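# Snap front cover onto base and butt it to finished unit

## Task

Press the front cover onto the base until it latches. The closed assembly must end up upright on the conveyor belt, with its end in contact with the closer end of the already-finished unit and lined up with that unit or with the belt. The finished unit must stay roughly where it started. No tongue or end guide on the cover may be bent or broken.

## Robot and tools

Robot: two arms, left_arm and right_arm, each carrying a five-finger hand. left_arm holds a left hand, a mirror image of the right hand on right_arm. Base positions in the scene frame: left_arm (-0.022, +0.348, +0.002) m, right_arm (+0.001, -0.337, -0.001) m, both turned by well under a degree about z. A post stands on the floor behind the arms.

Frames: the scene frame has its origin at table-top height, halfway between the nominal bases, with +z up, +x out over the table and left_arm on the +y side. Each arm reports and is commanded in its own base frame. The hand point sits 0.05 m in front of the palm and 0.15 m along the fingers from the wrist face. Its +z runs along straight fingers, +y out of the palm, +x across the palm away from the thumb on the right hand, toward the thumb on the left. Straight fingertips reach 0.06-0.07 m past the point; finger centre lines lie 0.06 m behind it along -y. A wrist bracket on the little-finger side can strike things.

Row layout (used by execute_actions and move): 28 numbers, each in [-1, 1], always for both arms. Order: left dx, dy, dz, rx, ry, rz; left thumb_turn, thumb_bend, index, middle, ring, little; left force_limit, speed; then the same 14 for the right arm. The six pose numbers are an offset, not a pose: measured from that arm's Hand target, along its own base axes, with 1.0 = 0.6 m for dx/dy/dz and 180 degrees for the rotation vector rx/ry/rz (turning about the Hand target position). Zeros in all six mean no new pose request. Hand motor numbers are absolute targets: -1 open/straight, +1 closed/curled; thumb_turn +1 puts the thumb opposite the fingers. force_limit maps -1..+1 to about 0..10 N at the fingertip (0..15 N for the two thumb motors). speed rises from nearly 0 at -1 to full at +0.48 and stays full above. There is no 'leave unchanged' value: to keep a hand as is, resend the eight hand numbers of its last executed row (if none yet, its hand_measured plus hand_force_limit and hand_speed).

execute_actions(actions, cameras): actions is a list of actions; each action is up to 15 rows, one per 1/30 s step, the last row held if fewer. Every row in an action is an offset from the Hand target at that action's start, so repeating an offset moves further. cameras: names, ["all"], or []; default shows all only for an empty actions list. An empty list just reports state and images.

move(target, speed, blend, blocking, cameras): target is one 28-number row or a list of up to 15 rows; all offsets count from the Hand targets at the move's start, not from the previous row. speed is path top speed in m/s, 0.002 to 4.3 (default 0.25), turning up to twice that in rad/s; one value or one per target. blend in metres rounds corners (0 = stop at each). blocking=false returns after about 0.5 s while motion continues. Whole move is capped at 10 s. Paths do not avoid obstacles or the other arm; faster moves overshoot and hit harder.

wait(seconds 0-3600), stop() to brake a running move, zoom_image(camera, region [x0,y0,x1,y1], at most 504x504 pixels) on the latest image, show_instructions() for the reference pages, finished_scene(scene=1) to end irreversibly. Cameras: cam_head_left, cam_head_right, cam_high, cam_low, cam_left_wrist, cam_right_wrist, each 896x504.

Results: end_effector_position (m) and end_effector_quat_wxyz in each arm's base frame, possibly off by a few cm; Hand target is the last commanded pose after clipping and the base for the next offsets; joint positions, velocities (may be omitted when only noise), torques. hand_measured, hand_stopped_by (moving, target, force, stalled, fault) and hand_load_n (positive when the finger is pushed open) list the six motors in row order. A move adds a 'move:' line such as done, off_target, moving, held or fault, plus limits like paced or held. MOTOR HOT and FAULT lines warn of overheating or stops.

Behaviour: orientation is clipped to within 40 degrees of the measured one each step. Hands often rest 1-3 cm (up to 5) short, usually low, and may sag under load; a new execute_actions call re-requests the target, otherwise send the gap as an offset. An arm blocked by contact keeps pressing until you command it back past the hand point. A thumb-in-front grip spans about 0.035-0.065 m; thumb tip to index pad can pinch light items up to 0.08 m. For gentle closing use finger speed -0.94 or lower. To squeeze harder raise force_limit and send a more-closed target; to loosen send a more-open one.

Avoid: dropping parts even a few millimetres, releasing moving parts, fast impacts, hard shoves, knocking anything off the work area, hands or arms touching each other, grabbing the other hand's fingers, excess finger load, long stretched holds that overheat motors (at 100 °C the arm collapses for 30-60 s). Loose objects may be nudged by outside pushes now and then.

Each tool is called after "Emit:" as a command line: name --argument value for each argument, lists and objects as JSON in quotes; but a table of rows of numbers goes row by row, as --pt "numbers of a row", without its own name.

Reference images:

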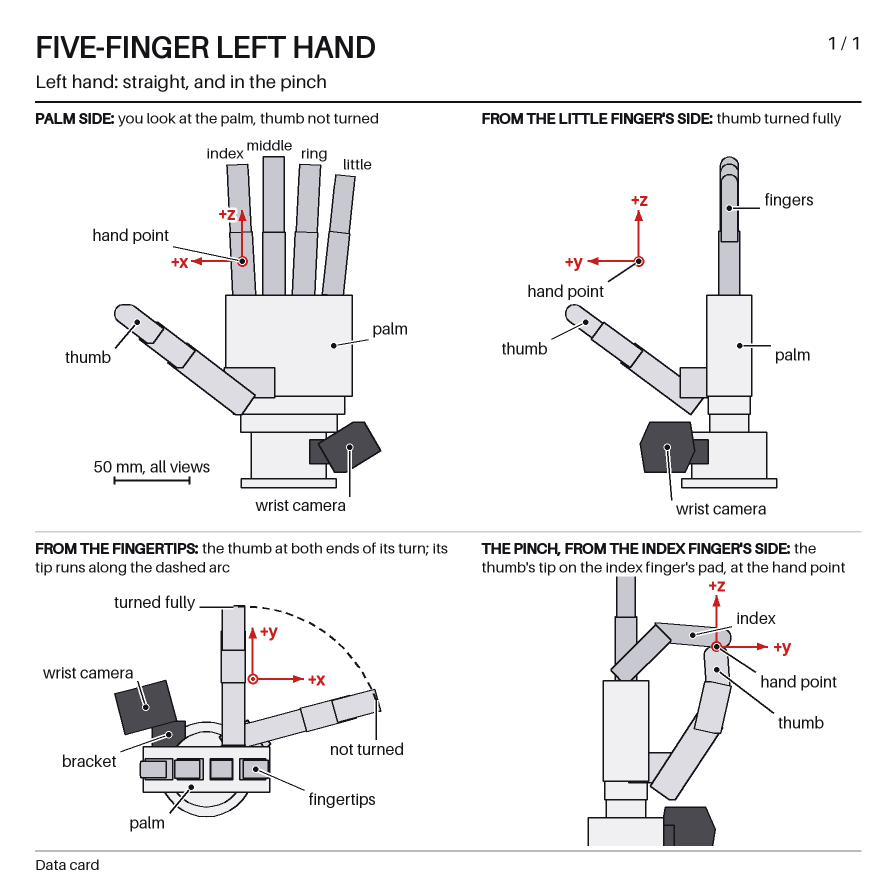

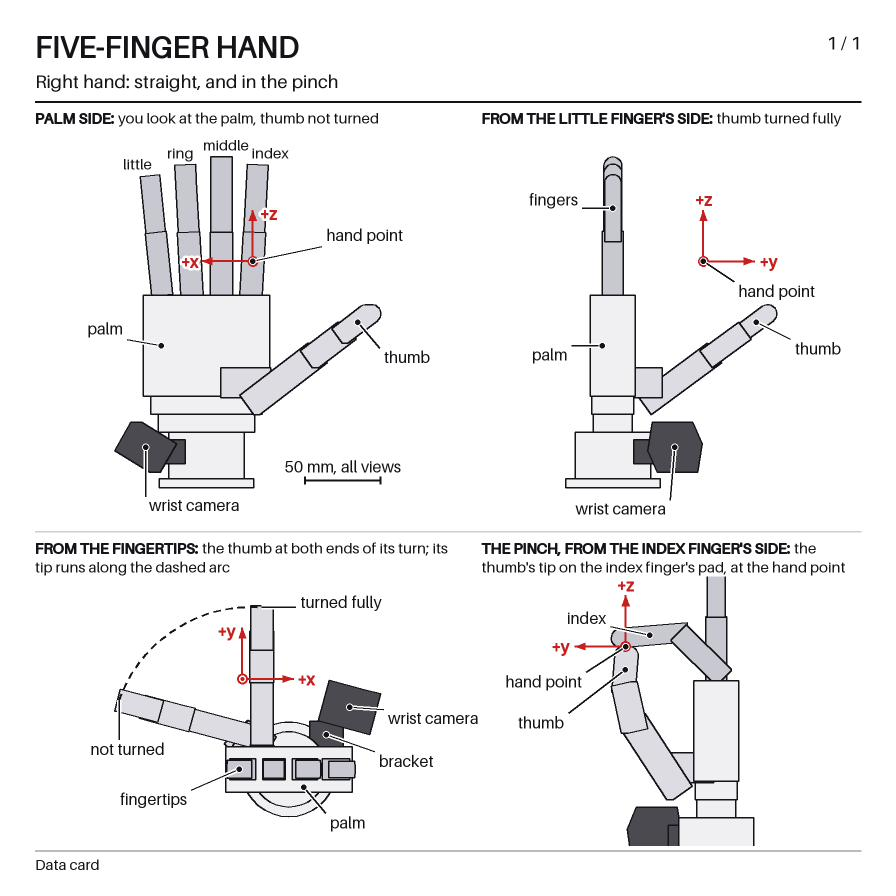

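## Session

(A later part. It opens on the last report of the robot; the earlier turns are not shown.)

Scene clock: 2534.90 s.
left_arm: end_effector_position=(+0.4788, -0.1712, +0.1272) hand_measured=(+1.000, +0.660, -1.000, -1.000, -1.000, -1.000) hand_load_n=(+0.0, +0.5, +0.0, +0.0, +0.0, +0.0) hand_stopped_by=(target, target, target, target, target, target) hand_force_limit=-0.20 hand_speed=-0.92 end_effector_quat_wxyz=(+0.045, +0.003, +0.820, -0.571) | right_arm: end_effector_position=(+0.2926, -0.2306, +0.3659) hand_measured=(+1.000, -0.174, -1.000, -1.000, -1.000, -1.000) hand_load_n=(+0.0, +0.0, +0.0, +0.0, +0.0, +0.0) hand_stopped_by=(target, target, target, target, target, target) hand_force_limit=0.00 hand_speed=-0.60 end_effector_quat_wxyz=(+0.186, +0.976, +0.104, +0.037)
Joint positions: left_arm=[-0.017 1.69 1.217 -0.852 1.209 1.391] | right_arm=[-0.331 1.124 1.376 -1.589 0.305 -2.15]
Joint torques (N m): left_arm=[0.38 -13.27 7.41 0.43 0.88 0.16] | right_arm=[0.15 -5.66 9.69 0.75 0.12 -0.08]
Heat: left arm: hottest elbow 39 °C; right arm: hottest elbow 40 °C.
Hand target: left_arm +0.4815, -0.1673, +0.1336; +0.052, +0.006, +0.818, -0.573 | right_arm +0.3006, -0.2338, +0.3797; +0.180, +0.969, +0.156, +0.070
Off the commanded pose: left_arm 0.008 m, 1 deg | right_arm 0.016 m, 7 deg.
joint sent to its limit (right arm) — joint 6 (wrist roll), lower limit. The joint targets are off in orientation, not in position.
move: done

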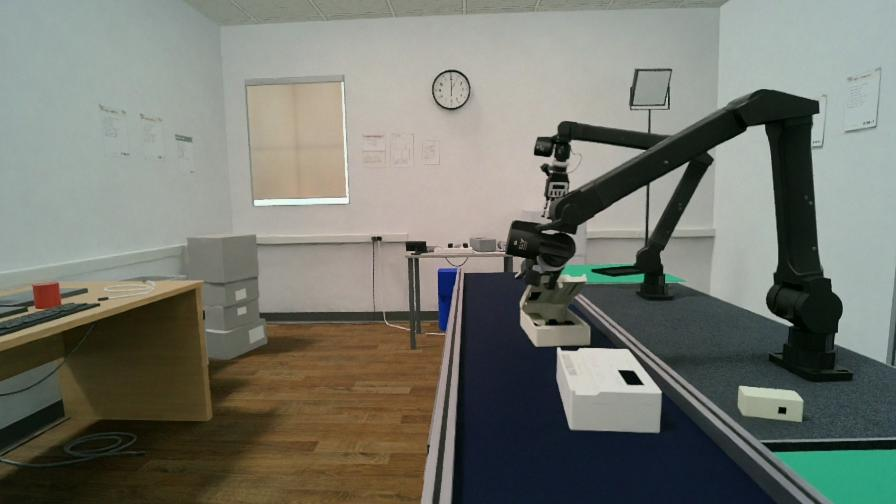

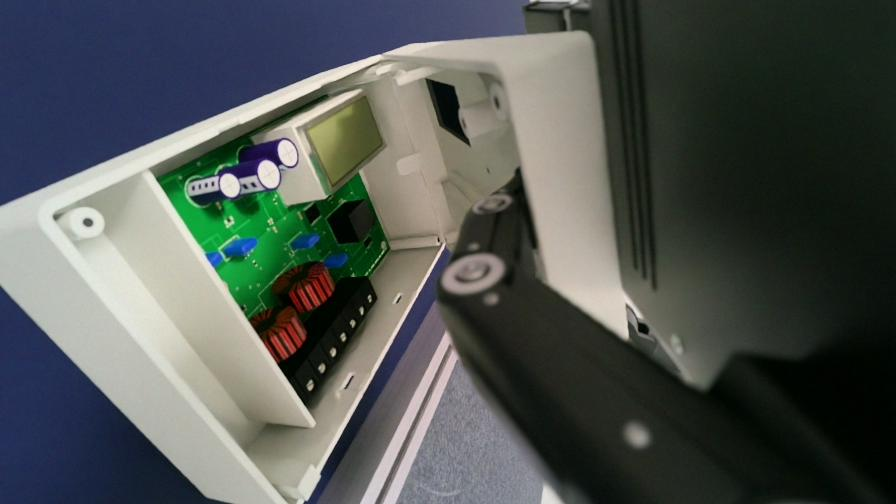

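Emit:
move --target '[0,0.005,0.0018,0,0,0,1,0.5,-1,-1,-1,-1,-0.2,-0.92,0,0,0,0,0,0,1,-0.17,-1,-1,-1,-1,0.0,-0.6]' --speed 0.03 --cameras '["cam_low","cam_left_wrist","cam_head_left"]'

Emit:
zoom_image --camera "cam_low" --region '[490, 200, 610, 340]'

Emit:
zoom_image --camera "cam_head_left" --region '[340, 260, 460, 370]'

Scene clock: 2539.27 s.
left_arm: end_effector_position=(+0.4765, -0.1677, +0.1269) hand_measured=(+1.000, +0.500, -1.000, -1.000, -1.000, -1.000) hand_load_n=(+0.0, +0.5, +0.0, +0.0, +0.0, +0.0) hand_stopped_by=(target, target, target, target, target, target) hand_force_limit=-0.20 hand_speed=-0.92 end_effector_quat_wxyz=(+0.043, +0.001, +0.820, -0.571) | right_arm: end_effector_position=(+0.2926, -0.2306, +0.3659) hand_measured=(+1.000, -0.174, -1.000, -1.000, -1.000, -1.000) hand_load_n=(+0.0, +0.0, +0.0, +0.0, +0.0, +0.0) hand_stopped_by=(target, target, target, target, target, target) hand_force_limit=0.00 hand_speed=-0.60 end_effector_quat_wxyz=(+0.186, +0.976, +0.104, +0.037)
Joint positions: left_arm=[-0.01 1.69 1.217 -0.875 1.21 1.408] | right_arm=[-0.331 1.124 1.376 -1.589 0.305 -2.15]
Joint torques (N m): left_arm=[0.38 -13.27 7.77 0.47 0.88 0.17] | right_arm=[0.15 -5.66 9.69 0.75 0.12 -0.08]
Heat: left arm: hottest elbow 39 °C; right arm: hottest elbow 40 °C.
Hand target: left_arm +0.4815, -0.1643, +0.1347; +0.052, +0.006, +0.818, -0.573 | right_arm +0.3006, -0.2338, +0.3797; +0.180, +0.969, +0.156, +0.070
Off the commanded pose: left_arm 0.010 m, 1 deg | right_arm 0.016 m, 7 deg.
joint sent to its limit (right arm) — joint 6 (wrist roll), lower limit. The joint targets are off in orientation, not in position.
move: done
Images, in order (width x height): cam_head_left 896x504, cam_low 896x504, cam_left_wrist 896x504.

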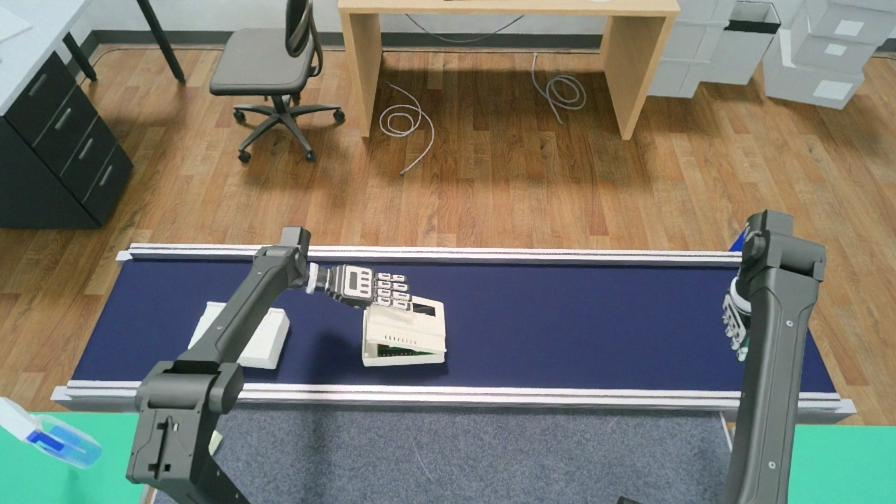

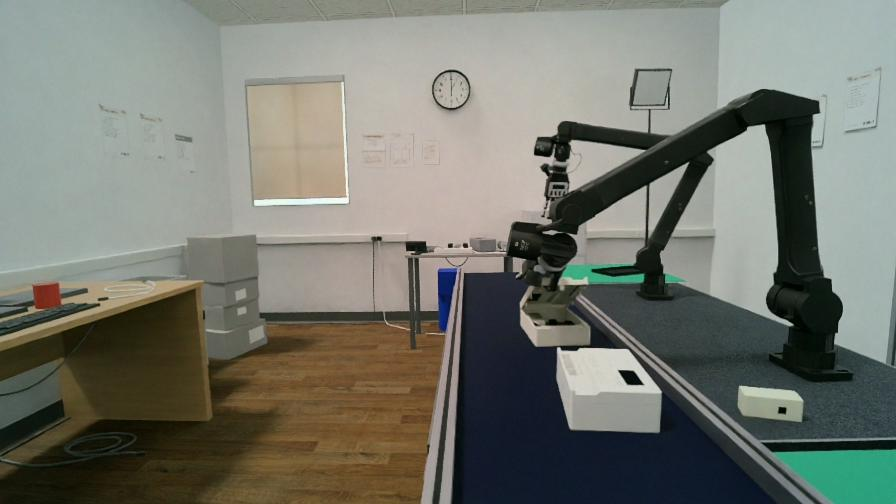

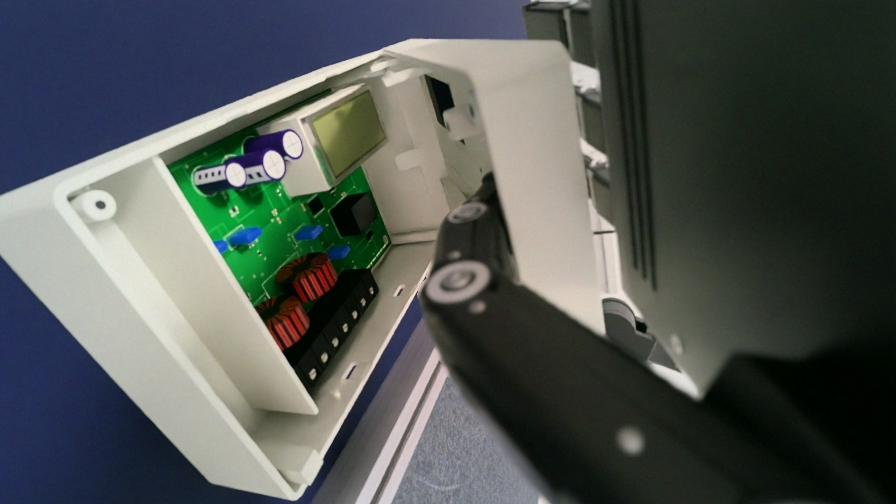

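Scaled by 3.600 from the camera's image (finer frame: 1280x720).

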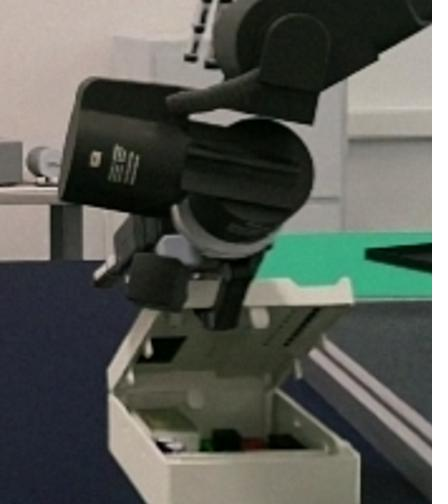

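Scaled by 4.200 from the camera's image (finer frame: 1280x720).

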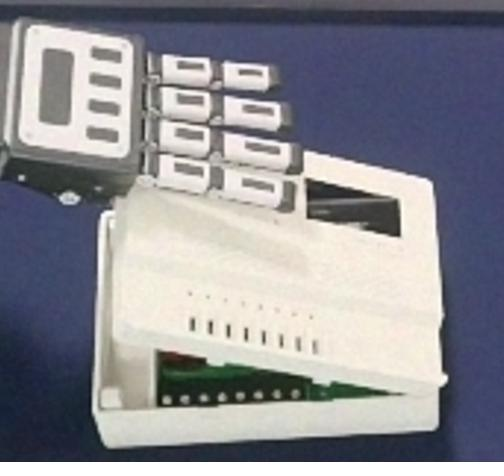

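Emit:
move --target '[0,0.004,0.0014,0,0,0,1,0.35,-1,-1,-1,-1,-0.2,-0.92,0,0,0,0,0,0,1,-0.17,-1,-1,-1,-1,0.0,-0.6]' --speed 0.03 --cameras '["cam_low","cam_left_wrist","cam_head_left"]'

Emit:
zoom_image --camera "cam_low" --region '[490, 200, 610, 340]'

Emit:
zoom_image --camera "cam_head_left" --region '[340, 260, 460, 370]'

Emit:
zoom_image --camera "cam_left_wrist" --region '[350, 20, 510, 270]'

Scene clock: 2544.93 s.
left_arm: end_effector_position=(+0.4749, -0.1654, +0.1266) hand_measured=(+1.000, +0.350, -1.000, -1.000, -1.000, -1.000) hand_load_n=(+0.0, +0.5, +0.0, -0.5, +0.0, +0.0) hand_stopped_by=(target, target, target, target, target, target) hand_force_limit=-0.20 hand_speed=-0.92 end_effector_quat_wxyz=(+0.041, +0.000, +0.820, -0.571) | right_arm: end_effector_position=(+0.2926, -0.2306, +0.3659) hand_measured=(+1.000, -0.174, -1.000, -1.000, -1.000, -1.000) hand_load_n=(+0.0, +0.0, +0.0, +0.0, +0.0, +0.0) hand_stopped_by=(target, target, target, target, target, target) hand_force_limit=0.00 hand_speed=-0.60 end_effector_quat_wxyz=(+0.186, +0.976, +0.104, +0.037)
Joint positions: left_arm=[-0.005 1.69 1.217 -0.891 1.211 1.422] | right_arm=[-0.331 1.124 1.376 -1.589 0.305 -2.15]
Joint torques (N m): left_arm=[0.56 -13.45 8.09 0.46 0.88 0.16] | right_arm=[0.21 -5.66 9.69 0.75 0.12 -0.08]
Heat: left arm: hottest elbow 39 °C; right arm: hottest elbow 40 °C.
Hand target: left_arm +0.4814, -0.1620, +0.1355; +0.051, +0.006, +0.818, -0.573 | right_arm +0.3006, -0.2338, +0.3797; +0.180, +0.969, +0.156, +0.070
Off the commanded pose: left_arm 0.012 m, 1 deg | right_arm 0.016 m, 7 deg.
joint sent to its limit (right arm) — joint 6 (wrist roll), lower limit. The joint targets are off in orientation, not in position.
move: off_target (left_arm)
Images, in order (width x height): cam_head_left 896x504, cam_low 896x504, cam_left_wrist 896x504.

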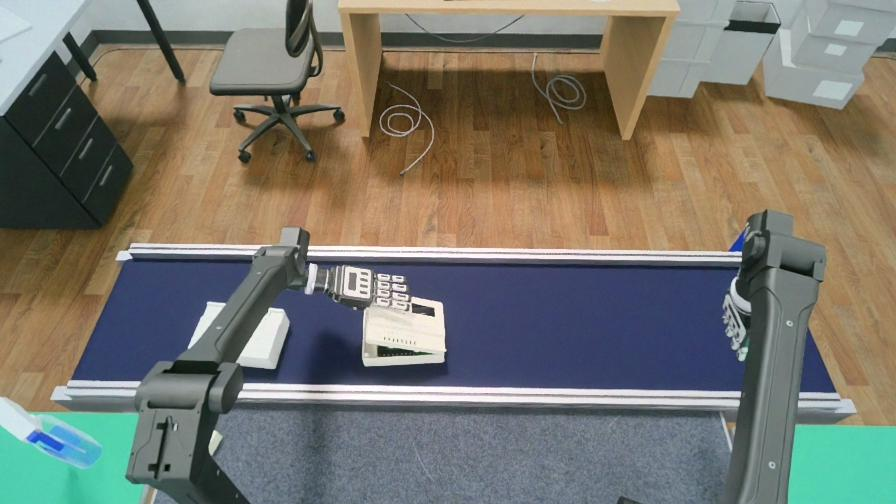

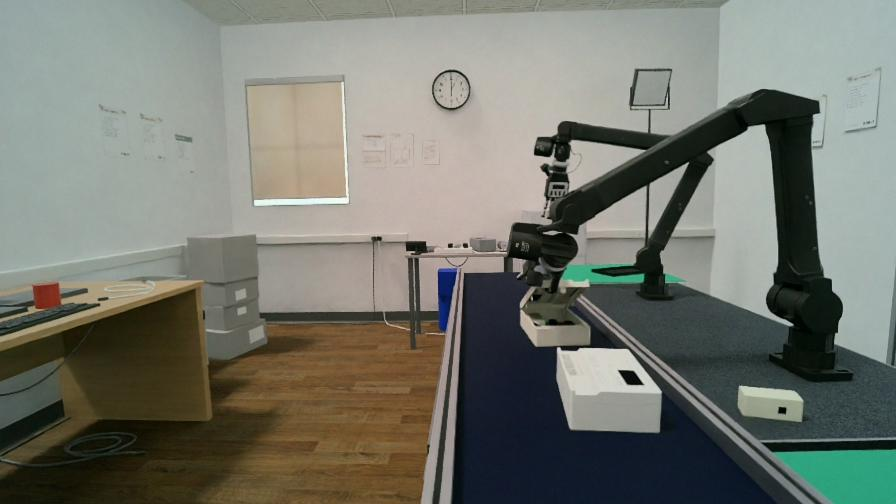

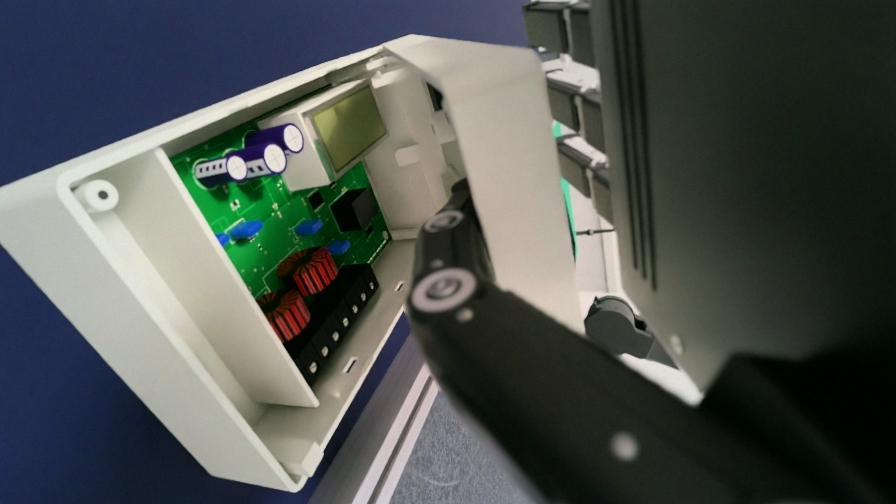

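Scaled by 3.600 from the camera's image (finer frame: 1280x720).

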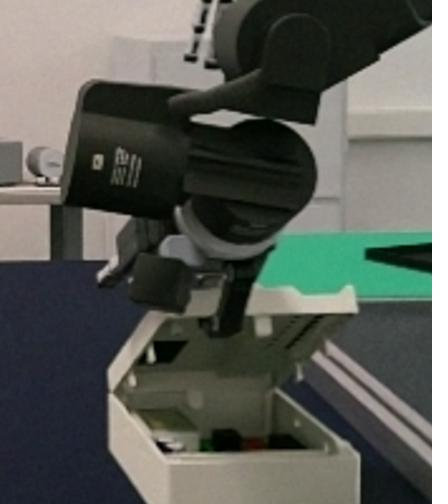

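Scaled by 4.200 from the camera's image (finer frame: 1280x720).

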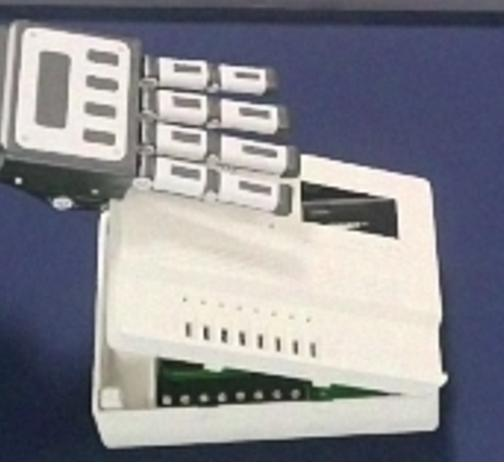

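Scaled by 2.016 from the camera's image (finer frame: 1280x720).

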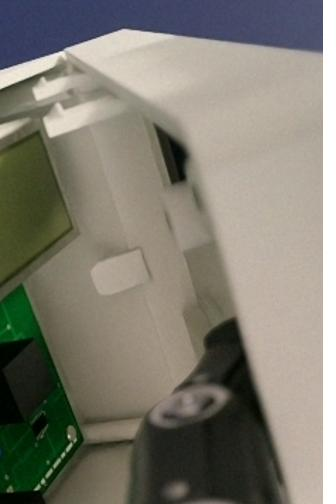

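Emit:
move --target '[0,0.003,0.0,0,0,0,1,0.15,-1,-1,-1,-1,-0.2,-0.92,0,0,0,0,0,0,1,-0.17,-1,-1,-1,-1,0.0,-0.6]' --speed 0.03 --cameras '["cam_low","cam_left_wrist"]'

Emit:
zoom_image --camera "cam_low" --region '[490, 200, 610, 340]'

Scene clock: 2549.53 s.
left_arm: end_effector_position=(+0.4740, -0.1637, +0.1266) hand_measured=(+1.000, +0.150, -1.000, -1.000, -1.000, -1.000) hand_load_n=(+0.0, +0.5, +0.0, +0.0, +0.0, +0.0) hand_stopped_by=(target, target, target, target, target, target) hand_force_limit=-0.20 hand_speed=-0.92 end_effector_quat_wxyz=(+0.041, +0.000, +0.820, -0.571) | right_arm: end_effector_position=(+0.2926, -0.2306, +0.3659) hand_measured=(+1.000, -0.174, -1.000, -1.000, -1.000, -1.000) hand_load_n=(+0.0, +0.0, +0.0, +0.0, -0.5, +0.0) hand_stopped_by=(target, target, target, target, target, target) hand_force_limit=0.00 hand_speed=-0.60 end_effector_quat_wxyz=(+0.186, +0.976, +0.104, +0.037)
Joint positions: left_arm=[-0.002 1.69 1.217 -0.901 1.212 1.432] | right_arm=[-0.331 1.124 1.376 -1.589 0.305 -2.15]
Joint torques (N m): left_arm=[0.38 -12.81 8.2 0.49 0.9 0.14] | right_arm=[0.15 -5.66 9.69 0.75 0.12 -0.08]
Heat: left arm: hottest elbow 39 °C; right arm: hottest elbow 40 °C.
Hand target: left_arm +0.4815, -0.1601, +0.1355; +0.052, +0.006, +0.818, -0.573 | right_arm +0.3006, -0.2338, +0.3797; +0.180, +0.969, +0.156, +0.070
Off the commanded pose: left_arm 0.012 m, 1 deg | right_arm 0.016 m, 7 deg.
joint sent to its limit (right arm) — joint 6 (wrist roll), lower limit. The joint targets are off in orientation, not in position.
move: off_target (left_arm)

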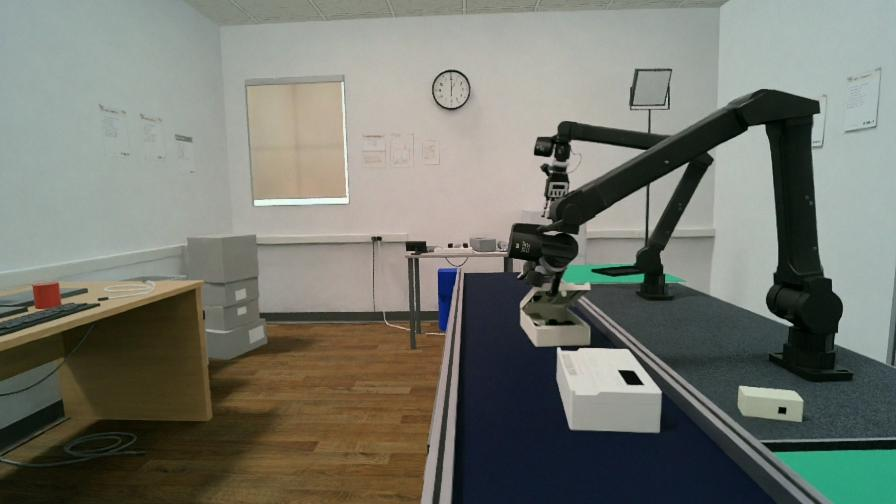

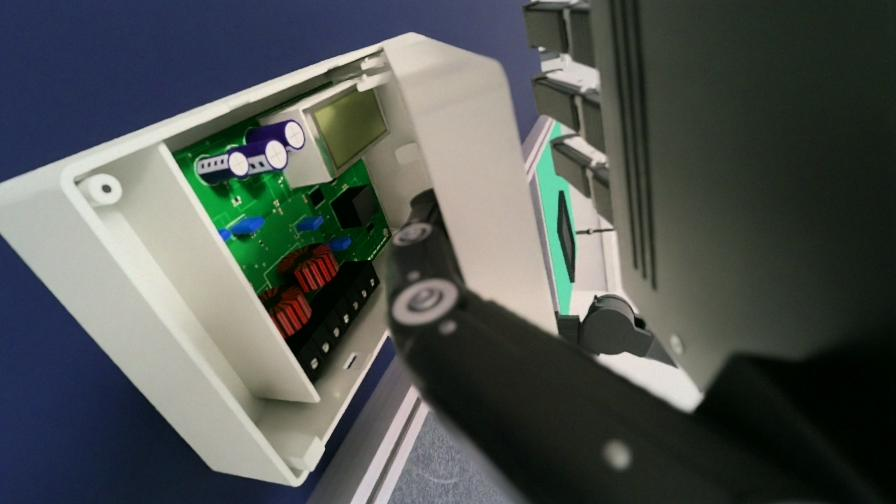

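Scaled by 3.600 from the camera's image (finer frame: 1280x720).

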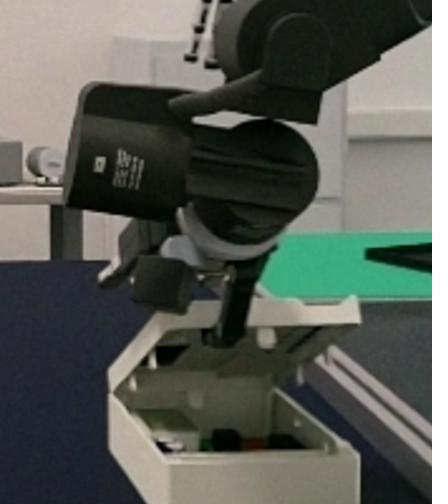

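Emit:
move --target '[0.003,0.003,0.0,0,0,0,1,-0.1,-1,-1,-1,-1,-0.2,-0.92,0,0,0,0,0,0,1,-0.17,-1,-1,-1,-1,0.0,-0.6]' --speed 0.03 --cameras '["cam_low","cam_left_wrist","cam_head_left"]'

Emit:
zoom_image --camera "cam_low" --region '[490, 200, 610, 340]'

Emit:
zoom_image --camera "cam_head_left" --region '[340, 260, 460, 370]'

Scene clock: 2556.77 s.
left_arm: end_effector_position=(+0.4729, -0.1621, +0.1264) hand_measured=(+1.000, -0.100, -1.000, -1.000, -1.000, -1.000) hand_load_n=(+0.0, +0.5, +0.0, +0.0, +0.0, +0.0) hand_stopped_by=(target, target, target, target, target, target) hand_force_limit=-0.20 hand_speed=-0.92 end_effector_quat_wxyz=(+0.040, -0.001, +0.820, -0.571) | right_arm: end_effector_position=(+0.2926, -0.2306, +0.3659) hand_measured=(+1.000, -0.174, -1.000, -1.000, -1.000, -1.000) hand_load_n=(+0.0, +0.0, +0.0, +0.0, +0.0, +0.0) hand_stopped_by=(target, target, target, target, target, target) hand_force_limit=0.00 hand_speed=-0.60 end_effector_quat_wxyz=(+0.186, +0.976, +0.104, +0.037)
Joint positions: left_arm=[0.002 1.69 1.217 -0.912 1.213 1.442] | right_arm=[-0.331 1.124 1.376 -1.589 0.305 -2.15]
Joint torques (N m): left_arm=[0.44 -12.45 8.7 0.55 0.87 0.14] | right_arm=[0.21 -5.66 9.68 0.75 0.12 -0.08]
Heat: left arm: hottest elbow 39 °C; right arm: hottest elbow 40 °C.
Hand target: left_arm +0.4833, -0.1584, +0.1355; +0.052, +0.006, +0.818, -0.573 | right_arm +0.3006, -0.2338, +0.3797; +0.180, +0.969, +0.156, +0.070
Off the commanded pose: left_arm 0.014 m, 2 deg | right_arm 0.016 m, 7 deg.
joint sent to its limit (right arm) — joint 6 (wrist roll), lower limit. The joint targets are off in orientation, not in position.
move: off_target (left_arm)
Images, in order (width x height): cam_head_left 896x504, cam_low 896x504, cam_left_wrist 896x504.

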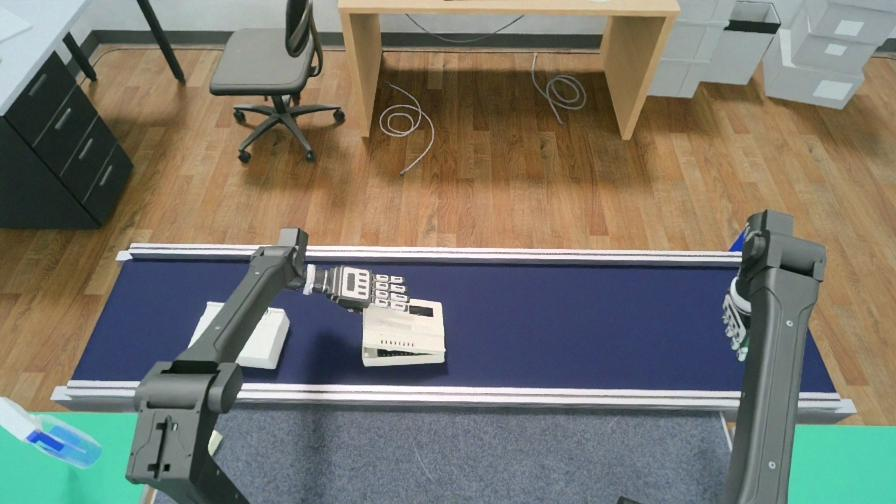

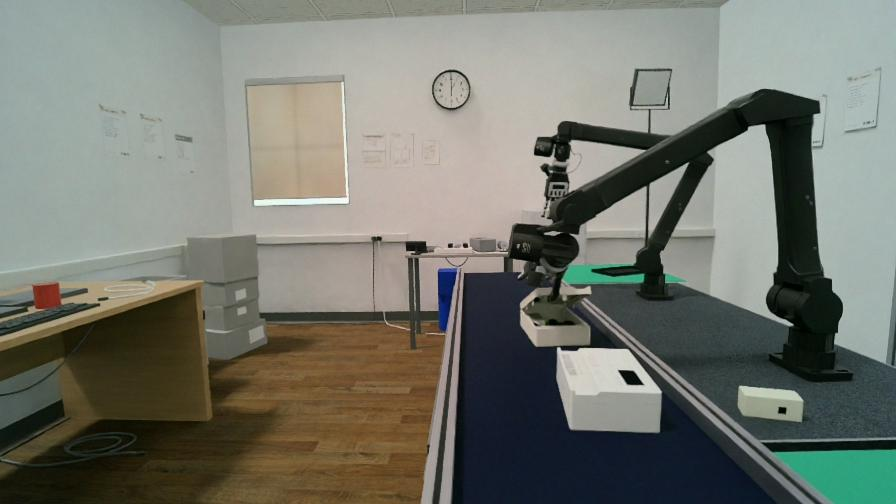

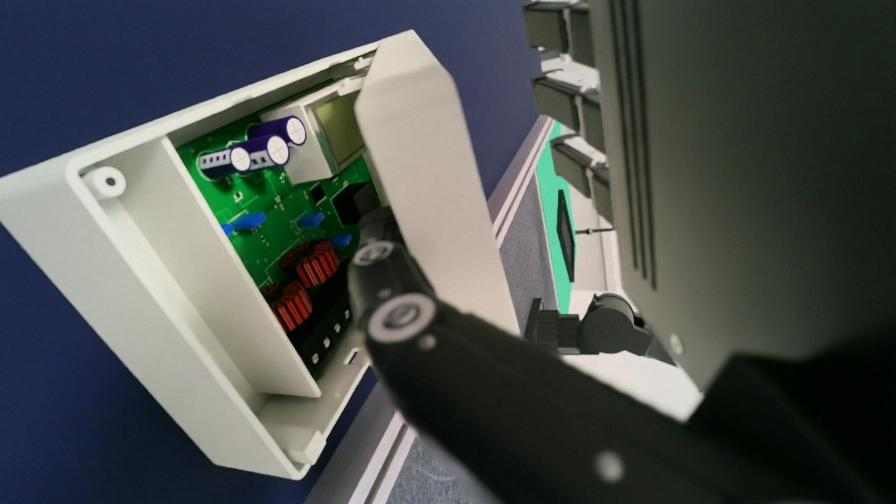

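Scaled by 3.600 from the camera's image (finer frame: 1280x720).

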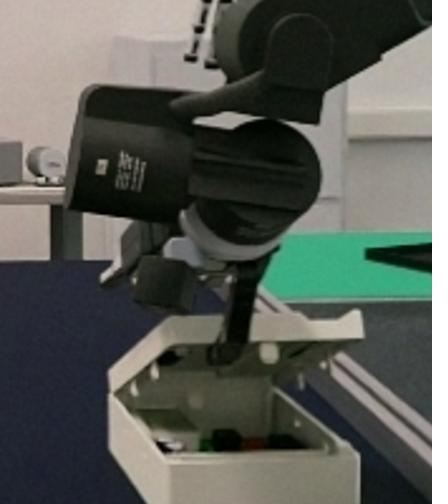

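Scaled by 4.200 from the camera's image (finer frame: 1280x720).

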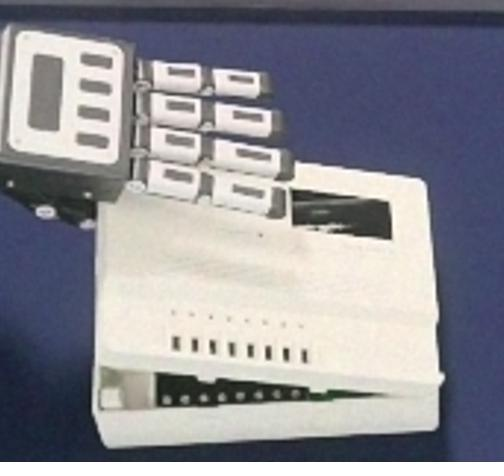

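Emit:
zoom_image --camera "cam_low" --region '[510, 280, 600, 350]'

Emit:
zoom_image --camera "cam_head_left" --region '[355, 295, 455, 370]'

Scaled by 5.600 from the camera's image (finer frame: 1280x720).

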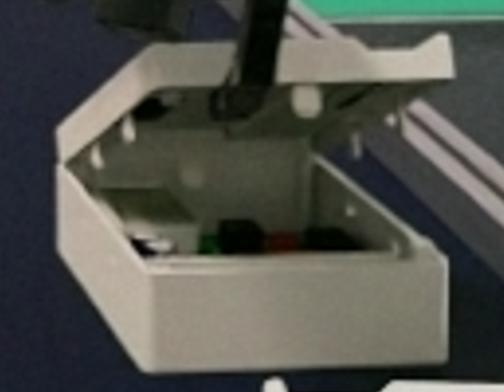

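Scaled by 5.040 from the camera's image (finer frame: 1280x720).

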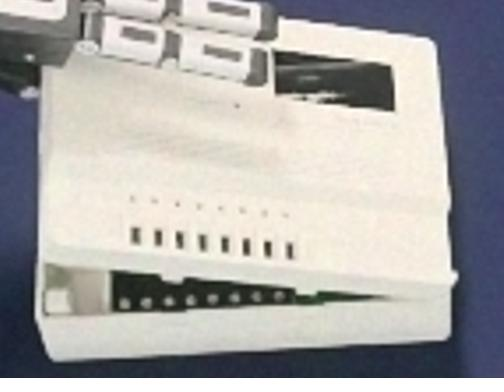

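Emit:
move --target '[0.008,0,0.0,0,0,0,1,-0.1,-1,-1,-1,-1,-0.2,-0.92,0,0,0,0,0,0,1,-0.17,-1,-1,-1,-1,0.0,-0.6]' --speed 0.03 --cameras '["cam_low","cam_left_wrist"]'

Emit:
zoom_image --camera "cam_low" --region '[510, 280, 600, 350]'

Scene clock: 2568.80 s.
left_arm: end_effector_position=(+0.4726, -0.1617, +0.1244) hand_measured=(+1.000, -0.100, -1.000, -1.000, -1.000, -1.000) hand_load_n=(+0.0, +0.5, +0.0, +0.0, +0.0, +0.0) hand_stopped_by=(target, target, target, target, target, target) hand_force_limit=-0.20 hand_speed=-0.92 end_effector_quat_wxyz=(+0.038, -0.003, +0.820, -0.571) | right_arm: end_effector_position=(+0.2926, -0.2306, +0.3659) hand_measured=(+1.000, -0.174, -1.000, -1.000, -1.000, -1.000) hand_load_n=(+0.0, +0.0, +0.0, +0.0, +0.0, +0.0) hand_stopped_by=(target, target, target, target, target, target) hand_force_limit=0.00 hand_speed=-0.60 end_effector_quat_wxyz=(+0.186, +0.976, +0.104, +0.037)
Joint positions: left_arm=[0.002 1.695 1.217 -0.914 1.213 1.442] | right_arm=[-0.331 1.124 1.376 -1.589 0.305 -2.15]
Joint torques (N m): left_arm=[0.21 -12.1 9.65 0.44 0.91 0.14] | right_arm=[0.15 -5.66 9.69 0.75 0.12 -0.08]
Heat: left arm: hottest elbow 40 °C; right arm: hottest elbow 40 °C.
Hand target: left_arm +0.4880, -0.1584, +0.1355; +0.051, +0.006, +0.818, -0.573 | right_arm +0.3006, -0.2338, +0.3797; +0.180, +0.969, +0.156, +0.070
Off the commanded pose: left_arm 0.019 m, 2 deg | right_arm 0.016 m, 7 deg.
joint sent to its limit (right arm) — joint 6 (wrist roll), lower limit. The joint targets are off in orientation, not in position.
move: off_target (left_arm)

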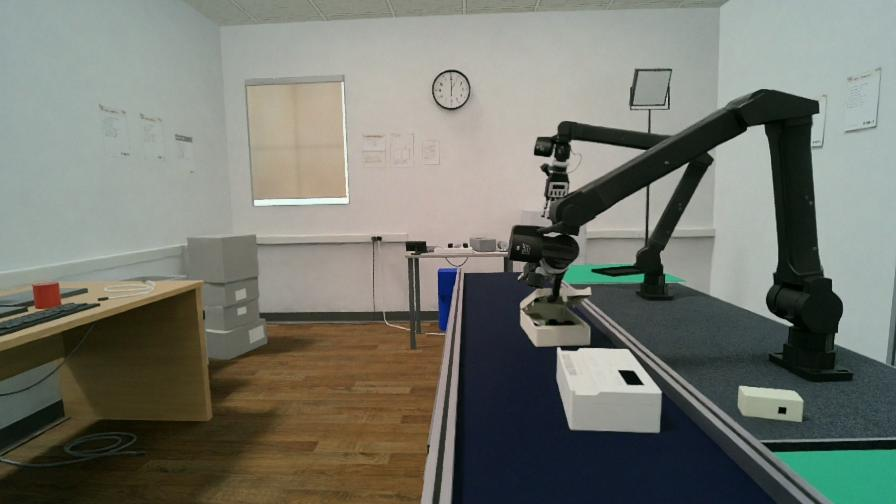

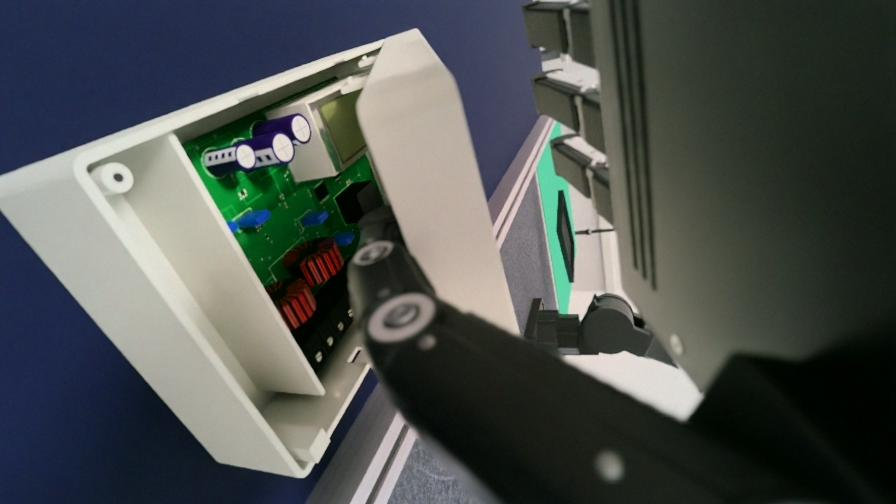

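Scaled by 5.600 from the camera's image (finer frame: 1280x720).

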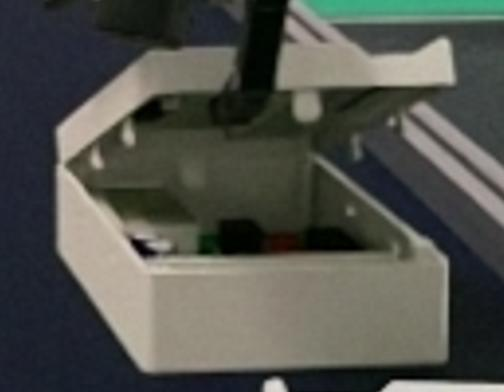

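Emit:
move --target '[0,-0.005,0.0,0,0,0,1,-0.3,-1,-1,-1,-1,-0.2,-0.92,0,0,0,0,0,0,1,-0.17,-1,-1,-1,-1,0.0,-0.6]' --speed 0.03 --cameras '["cam_low","cam_left_wrist"]'

Emit:
zoom_image --camera "cam_low" --region '[510, 280, 600, 350]'

Scene clock: 2585.30 s.
left_arm: end_effector_position=(+0.4726, -0.1617, +0.1244) hand_measured=(+1.000, -0.300, -1.000, -1.000, -1.000, -1.000) hand_load_n=(+0.0, +0.5, +0.0, +0.0, +0.0, +0.0) hand_stopped_by=(target, target, target, target, target, target) hand_force_limit=-0.20 hand_speed=-0.92 end_effector_quat_wxyz=(+0.038, -0.003, +0.820, -0.571) | right_arm: end_effector_position=(+0.2926, -0.2306, +0.3659) hand_measured=(+1.000, -0.174, -1.000, -1.000, -1.000, -1.000) hand_load_n=(+0.0, +0.0, +0.0, +0.0, +0.0, +0.0) hand_stopped_by=(target, target, target, target, target, target) hand_force_limit=0.00 hand_speed=-0.60 end_effector_quat_wxyz=(+0.186, +0.976, +0.104, +0.037)
Joint positions: left_arm=[0.002 1.695 1.217 -0.914 1.213 1.442] | right_arm=[-0.331 1.124 1.376 -1.589 0.305 -2.15]
Joint torques (N m): left_arm=[0.21 -12.51 9.58 0.94 0.85 0.02] | right_arm=[0.15 -5.66 9.69 0.75 0.12 -0.08]
Heat: left arm: hottest elbow 41 °C; right arm: hottest elbow 40 °C.
Hand target: left_arm +0.4881, -0.1614, +0.1355; +0.052, +0.006, +0.818, -0.573 | right_arm +0.3006, -0.2338, +0.3797; +0.180, +0.969, +0.156, +0.070
Off the commanded pose: left_arm 0.019 m, 2 deg | right_arm 0.016 m, 7 deg.
joint sent to its limit (right arm) — joint 6 (wrist roll), lower limit. The joint targets are off in orientation, not in position.
move: off_target (left_arm)

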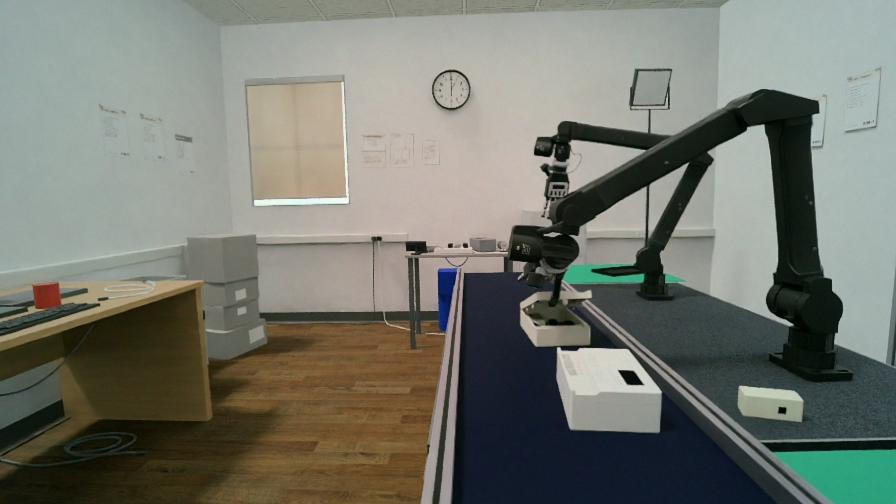

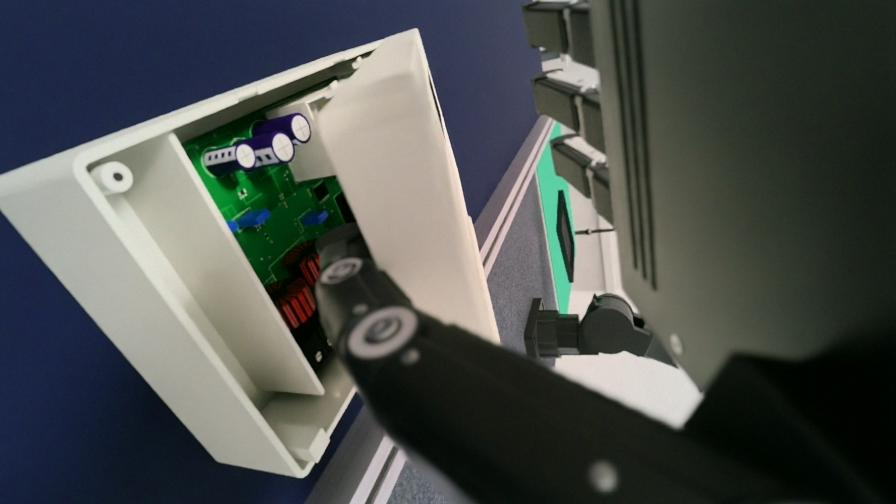

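Scaled by 5.600 from the camera's image (finer frame: 1280x720).

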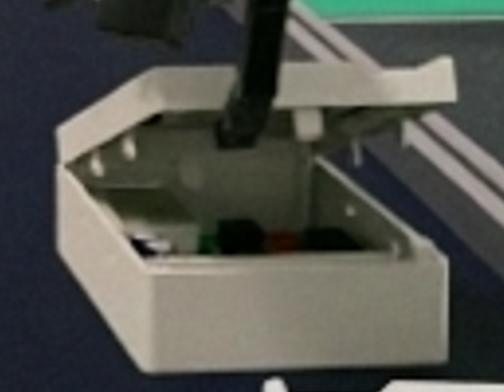

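Emit:
move --target '[0,-0.004,0.0,0,0,0,1,-0.5,-1,-1,-1,-1,-0.2,-0.92,0,0,0,0,0,0,1,-0.17,-1,-1,-1,-1,0.0,-0.6]' --speed 0.03 --cameras '["cam_low","cam_left_wrist"]'

Emit:
zoom_image --camera "cam_low" --region '[510, 280, 600, 350]'

Scene clock: 2590.37 s.
left_arm: end_effector_position=(+0.4726, -0.1617, +0.1244) hand_measured=(+1.000, -0.500, -1.000, -1.000, -1.000, -1.000) hand_load_n=(+0.0, +0.5, +0.0, +0.0, +0.0, +0.0) hand_stopped_by=(target, target, target, target, target, target) hand_force_limit=-0.20 hand_speed=-0.92 end_effector_quat_wxyz=(+0.038, -0.003, +0.820, -0.571) | right_arm: end_effector_position=(+0.2926, -0.2306, +0.3659) hand_measured=(+1.000, -0.174, -1.000, -1.000, -1.000, -1.000) hand_load_n=(+0.0, +0.0, +0.0, +0.0, +0.0, +0.0) hand_stopped_by=(target, target, target, target, target, target) hand_force_limit=0.00 hand_speed=-0.60 end_effector_quat_wxyz=(+0.186, +0.976, +0.104, +0.037)
Joint positions: left_arm=[0.002 1.695 1.217 -0.914 1.213 1.442] | right_arm=[-0.331 1.124 1.376 -1.589 0.305 -2.15]
Joint torques (N m): left_arm=[0.03 -12.04 9.33 1.44 0.81 -0.1] | right_arm=[0.15 -5.66 9.7 0.75 0.12 -0.08]
Heat: left arm: hottest elbow 41 °C; right arm: hottest elbow 40 °C.
Hand target: left_arm +0.4881, -0.1638, +0.1355; +0.052, +0.006, +0.818, -0.573 | right_arm +0.3006, -0.2338, +0.3797; +0.180, +0.969, +0.156, +0.070
Off the commanded pose: left_arm 0.019 m, 2 deg | right_arm 0.016 m, 7 deg.
joint sent to its limit (right arm) — joint 6 (wrist roll), lower limit. The joint targets are off in orientation, not in position.
move: off_target (left_arm)

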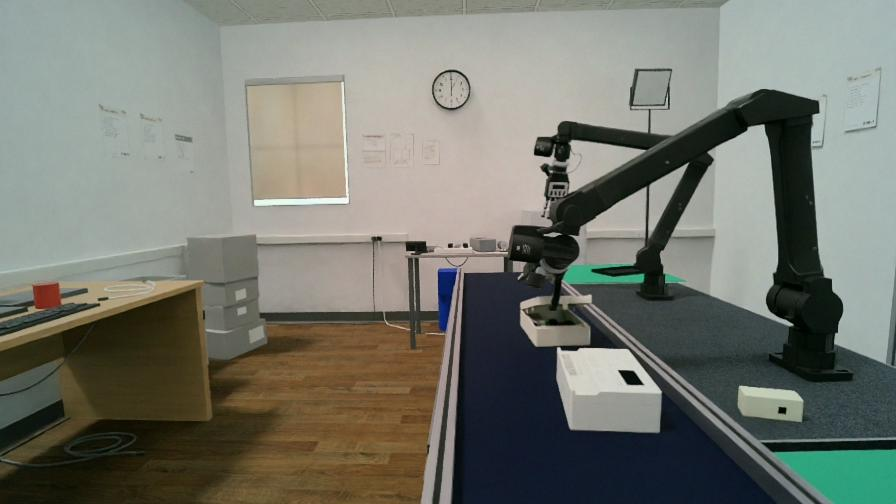

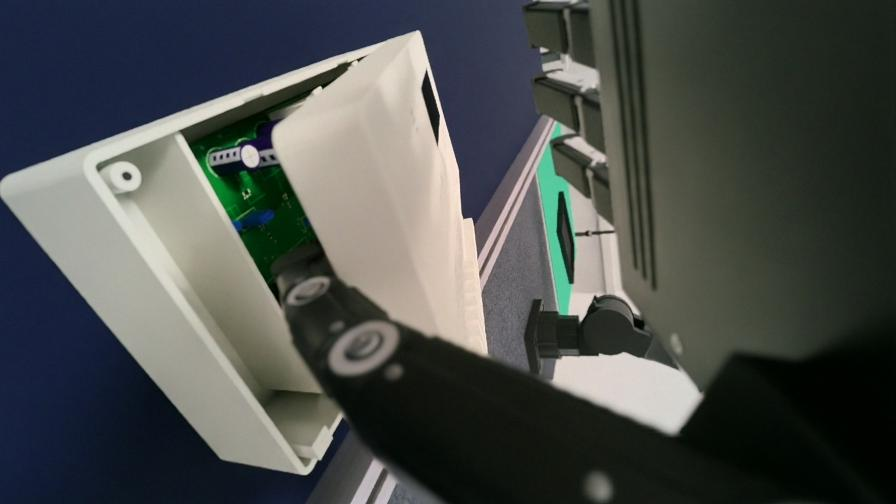

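Scaled by 5.600 from the camera's image (finer frame: 1280x720).

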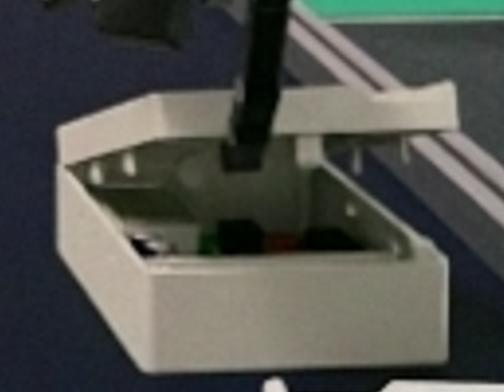

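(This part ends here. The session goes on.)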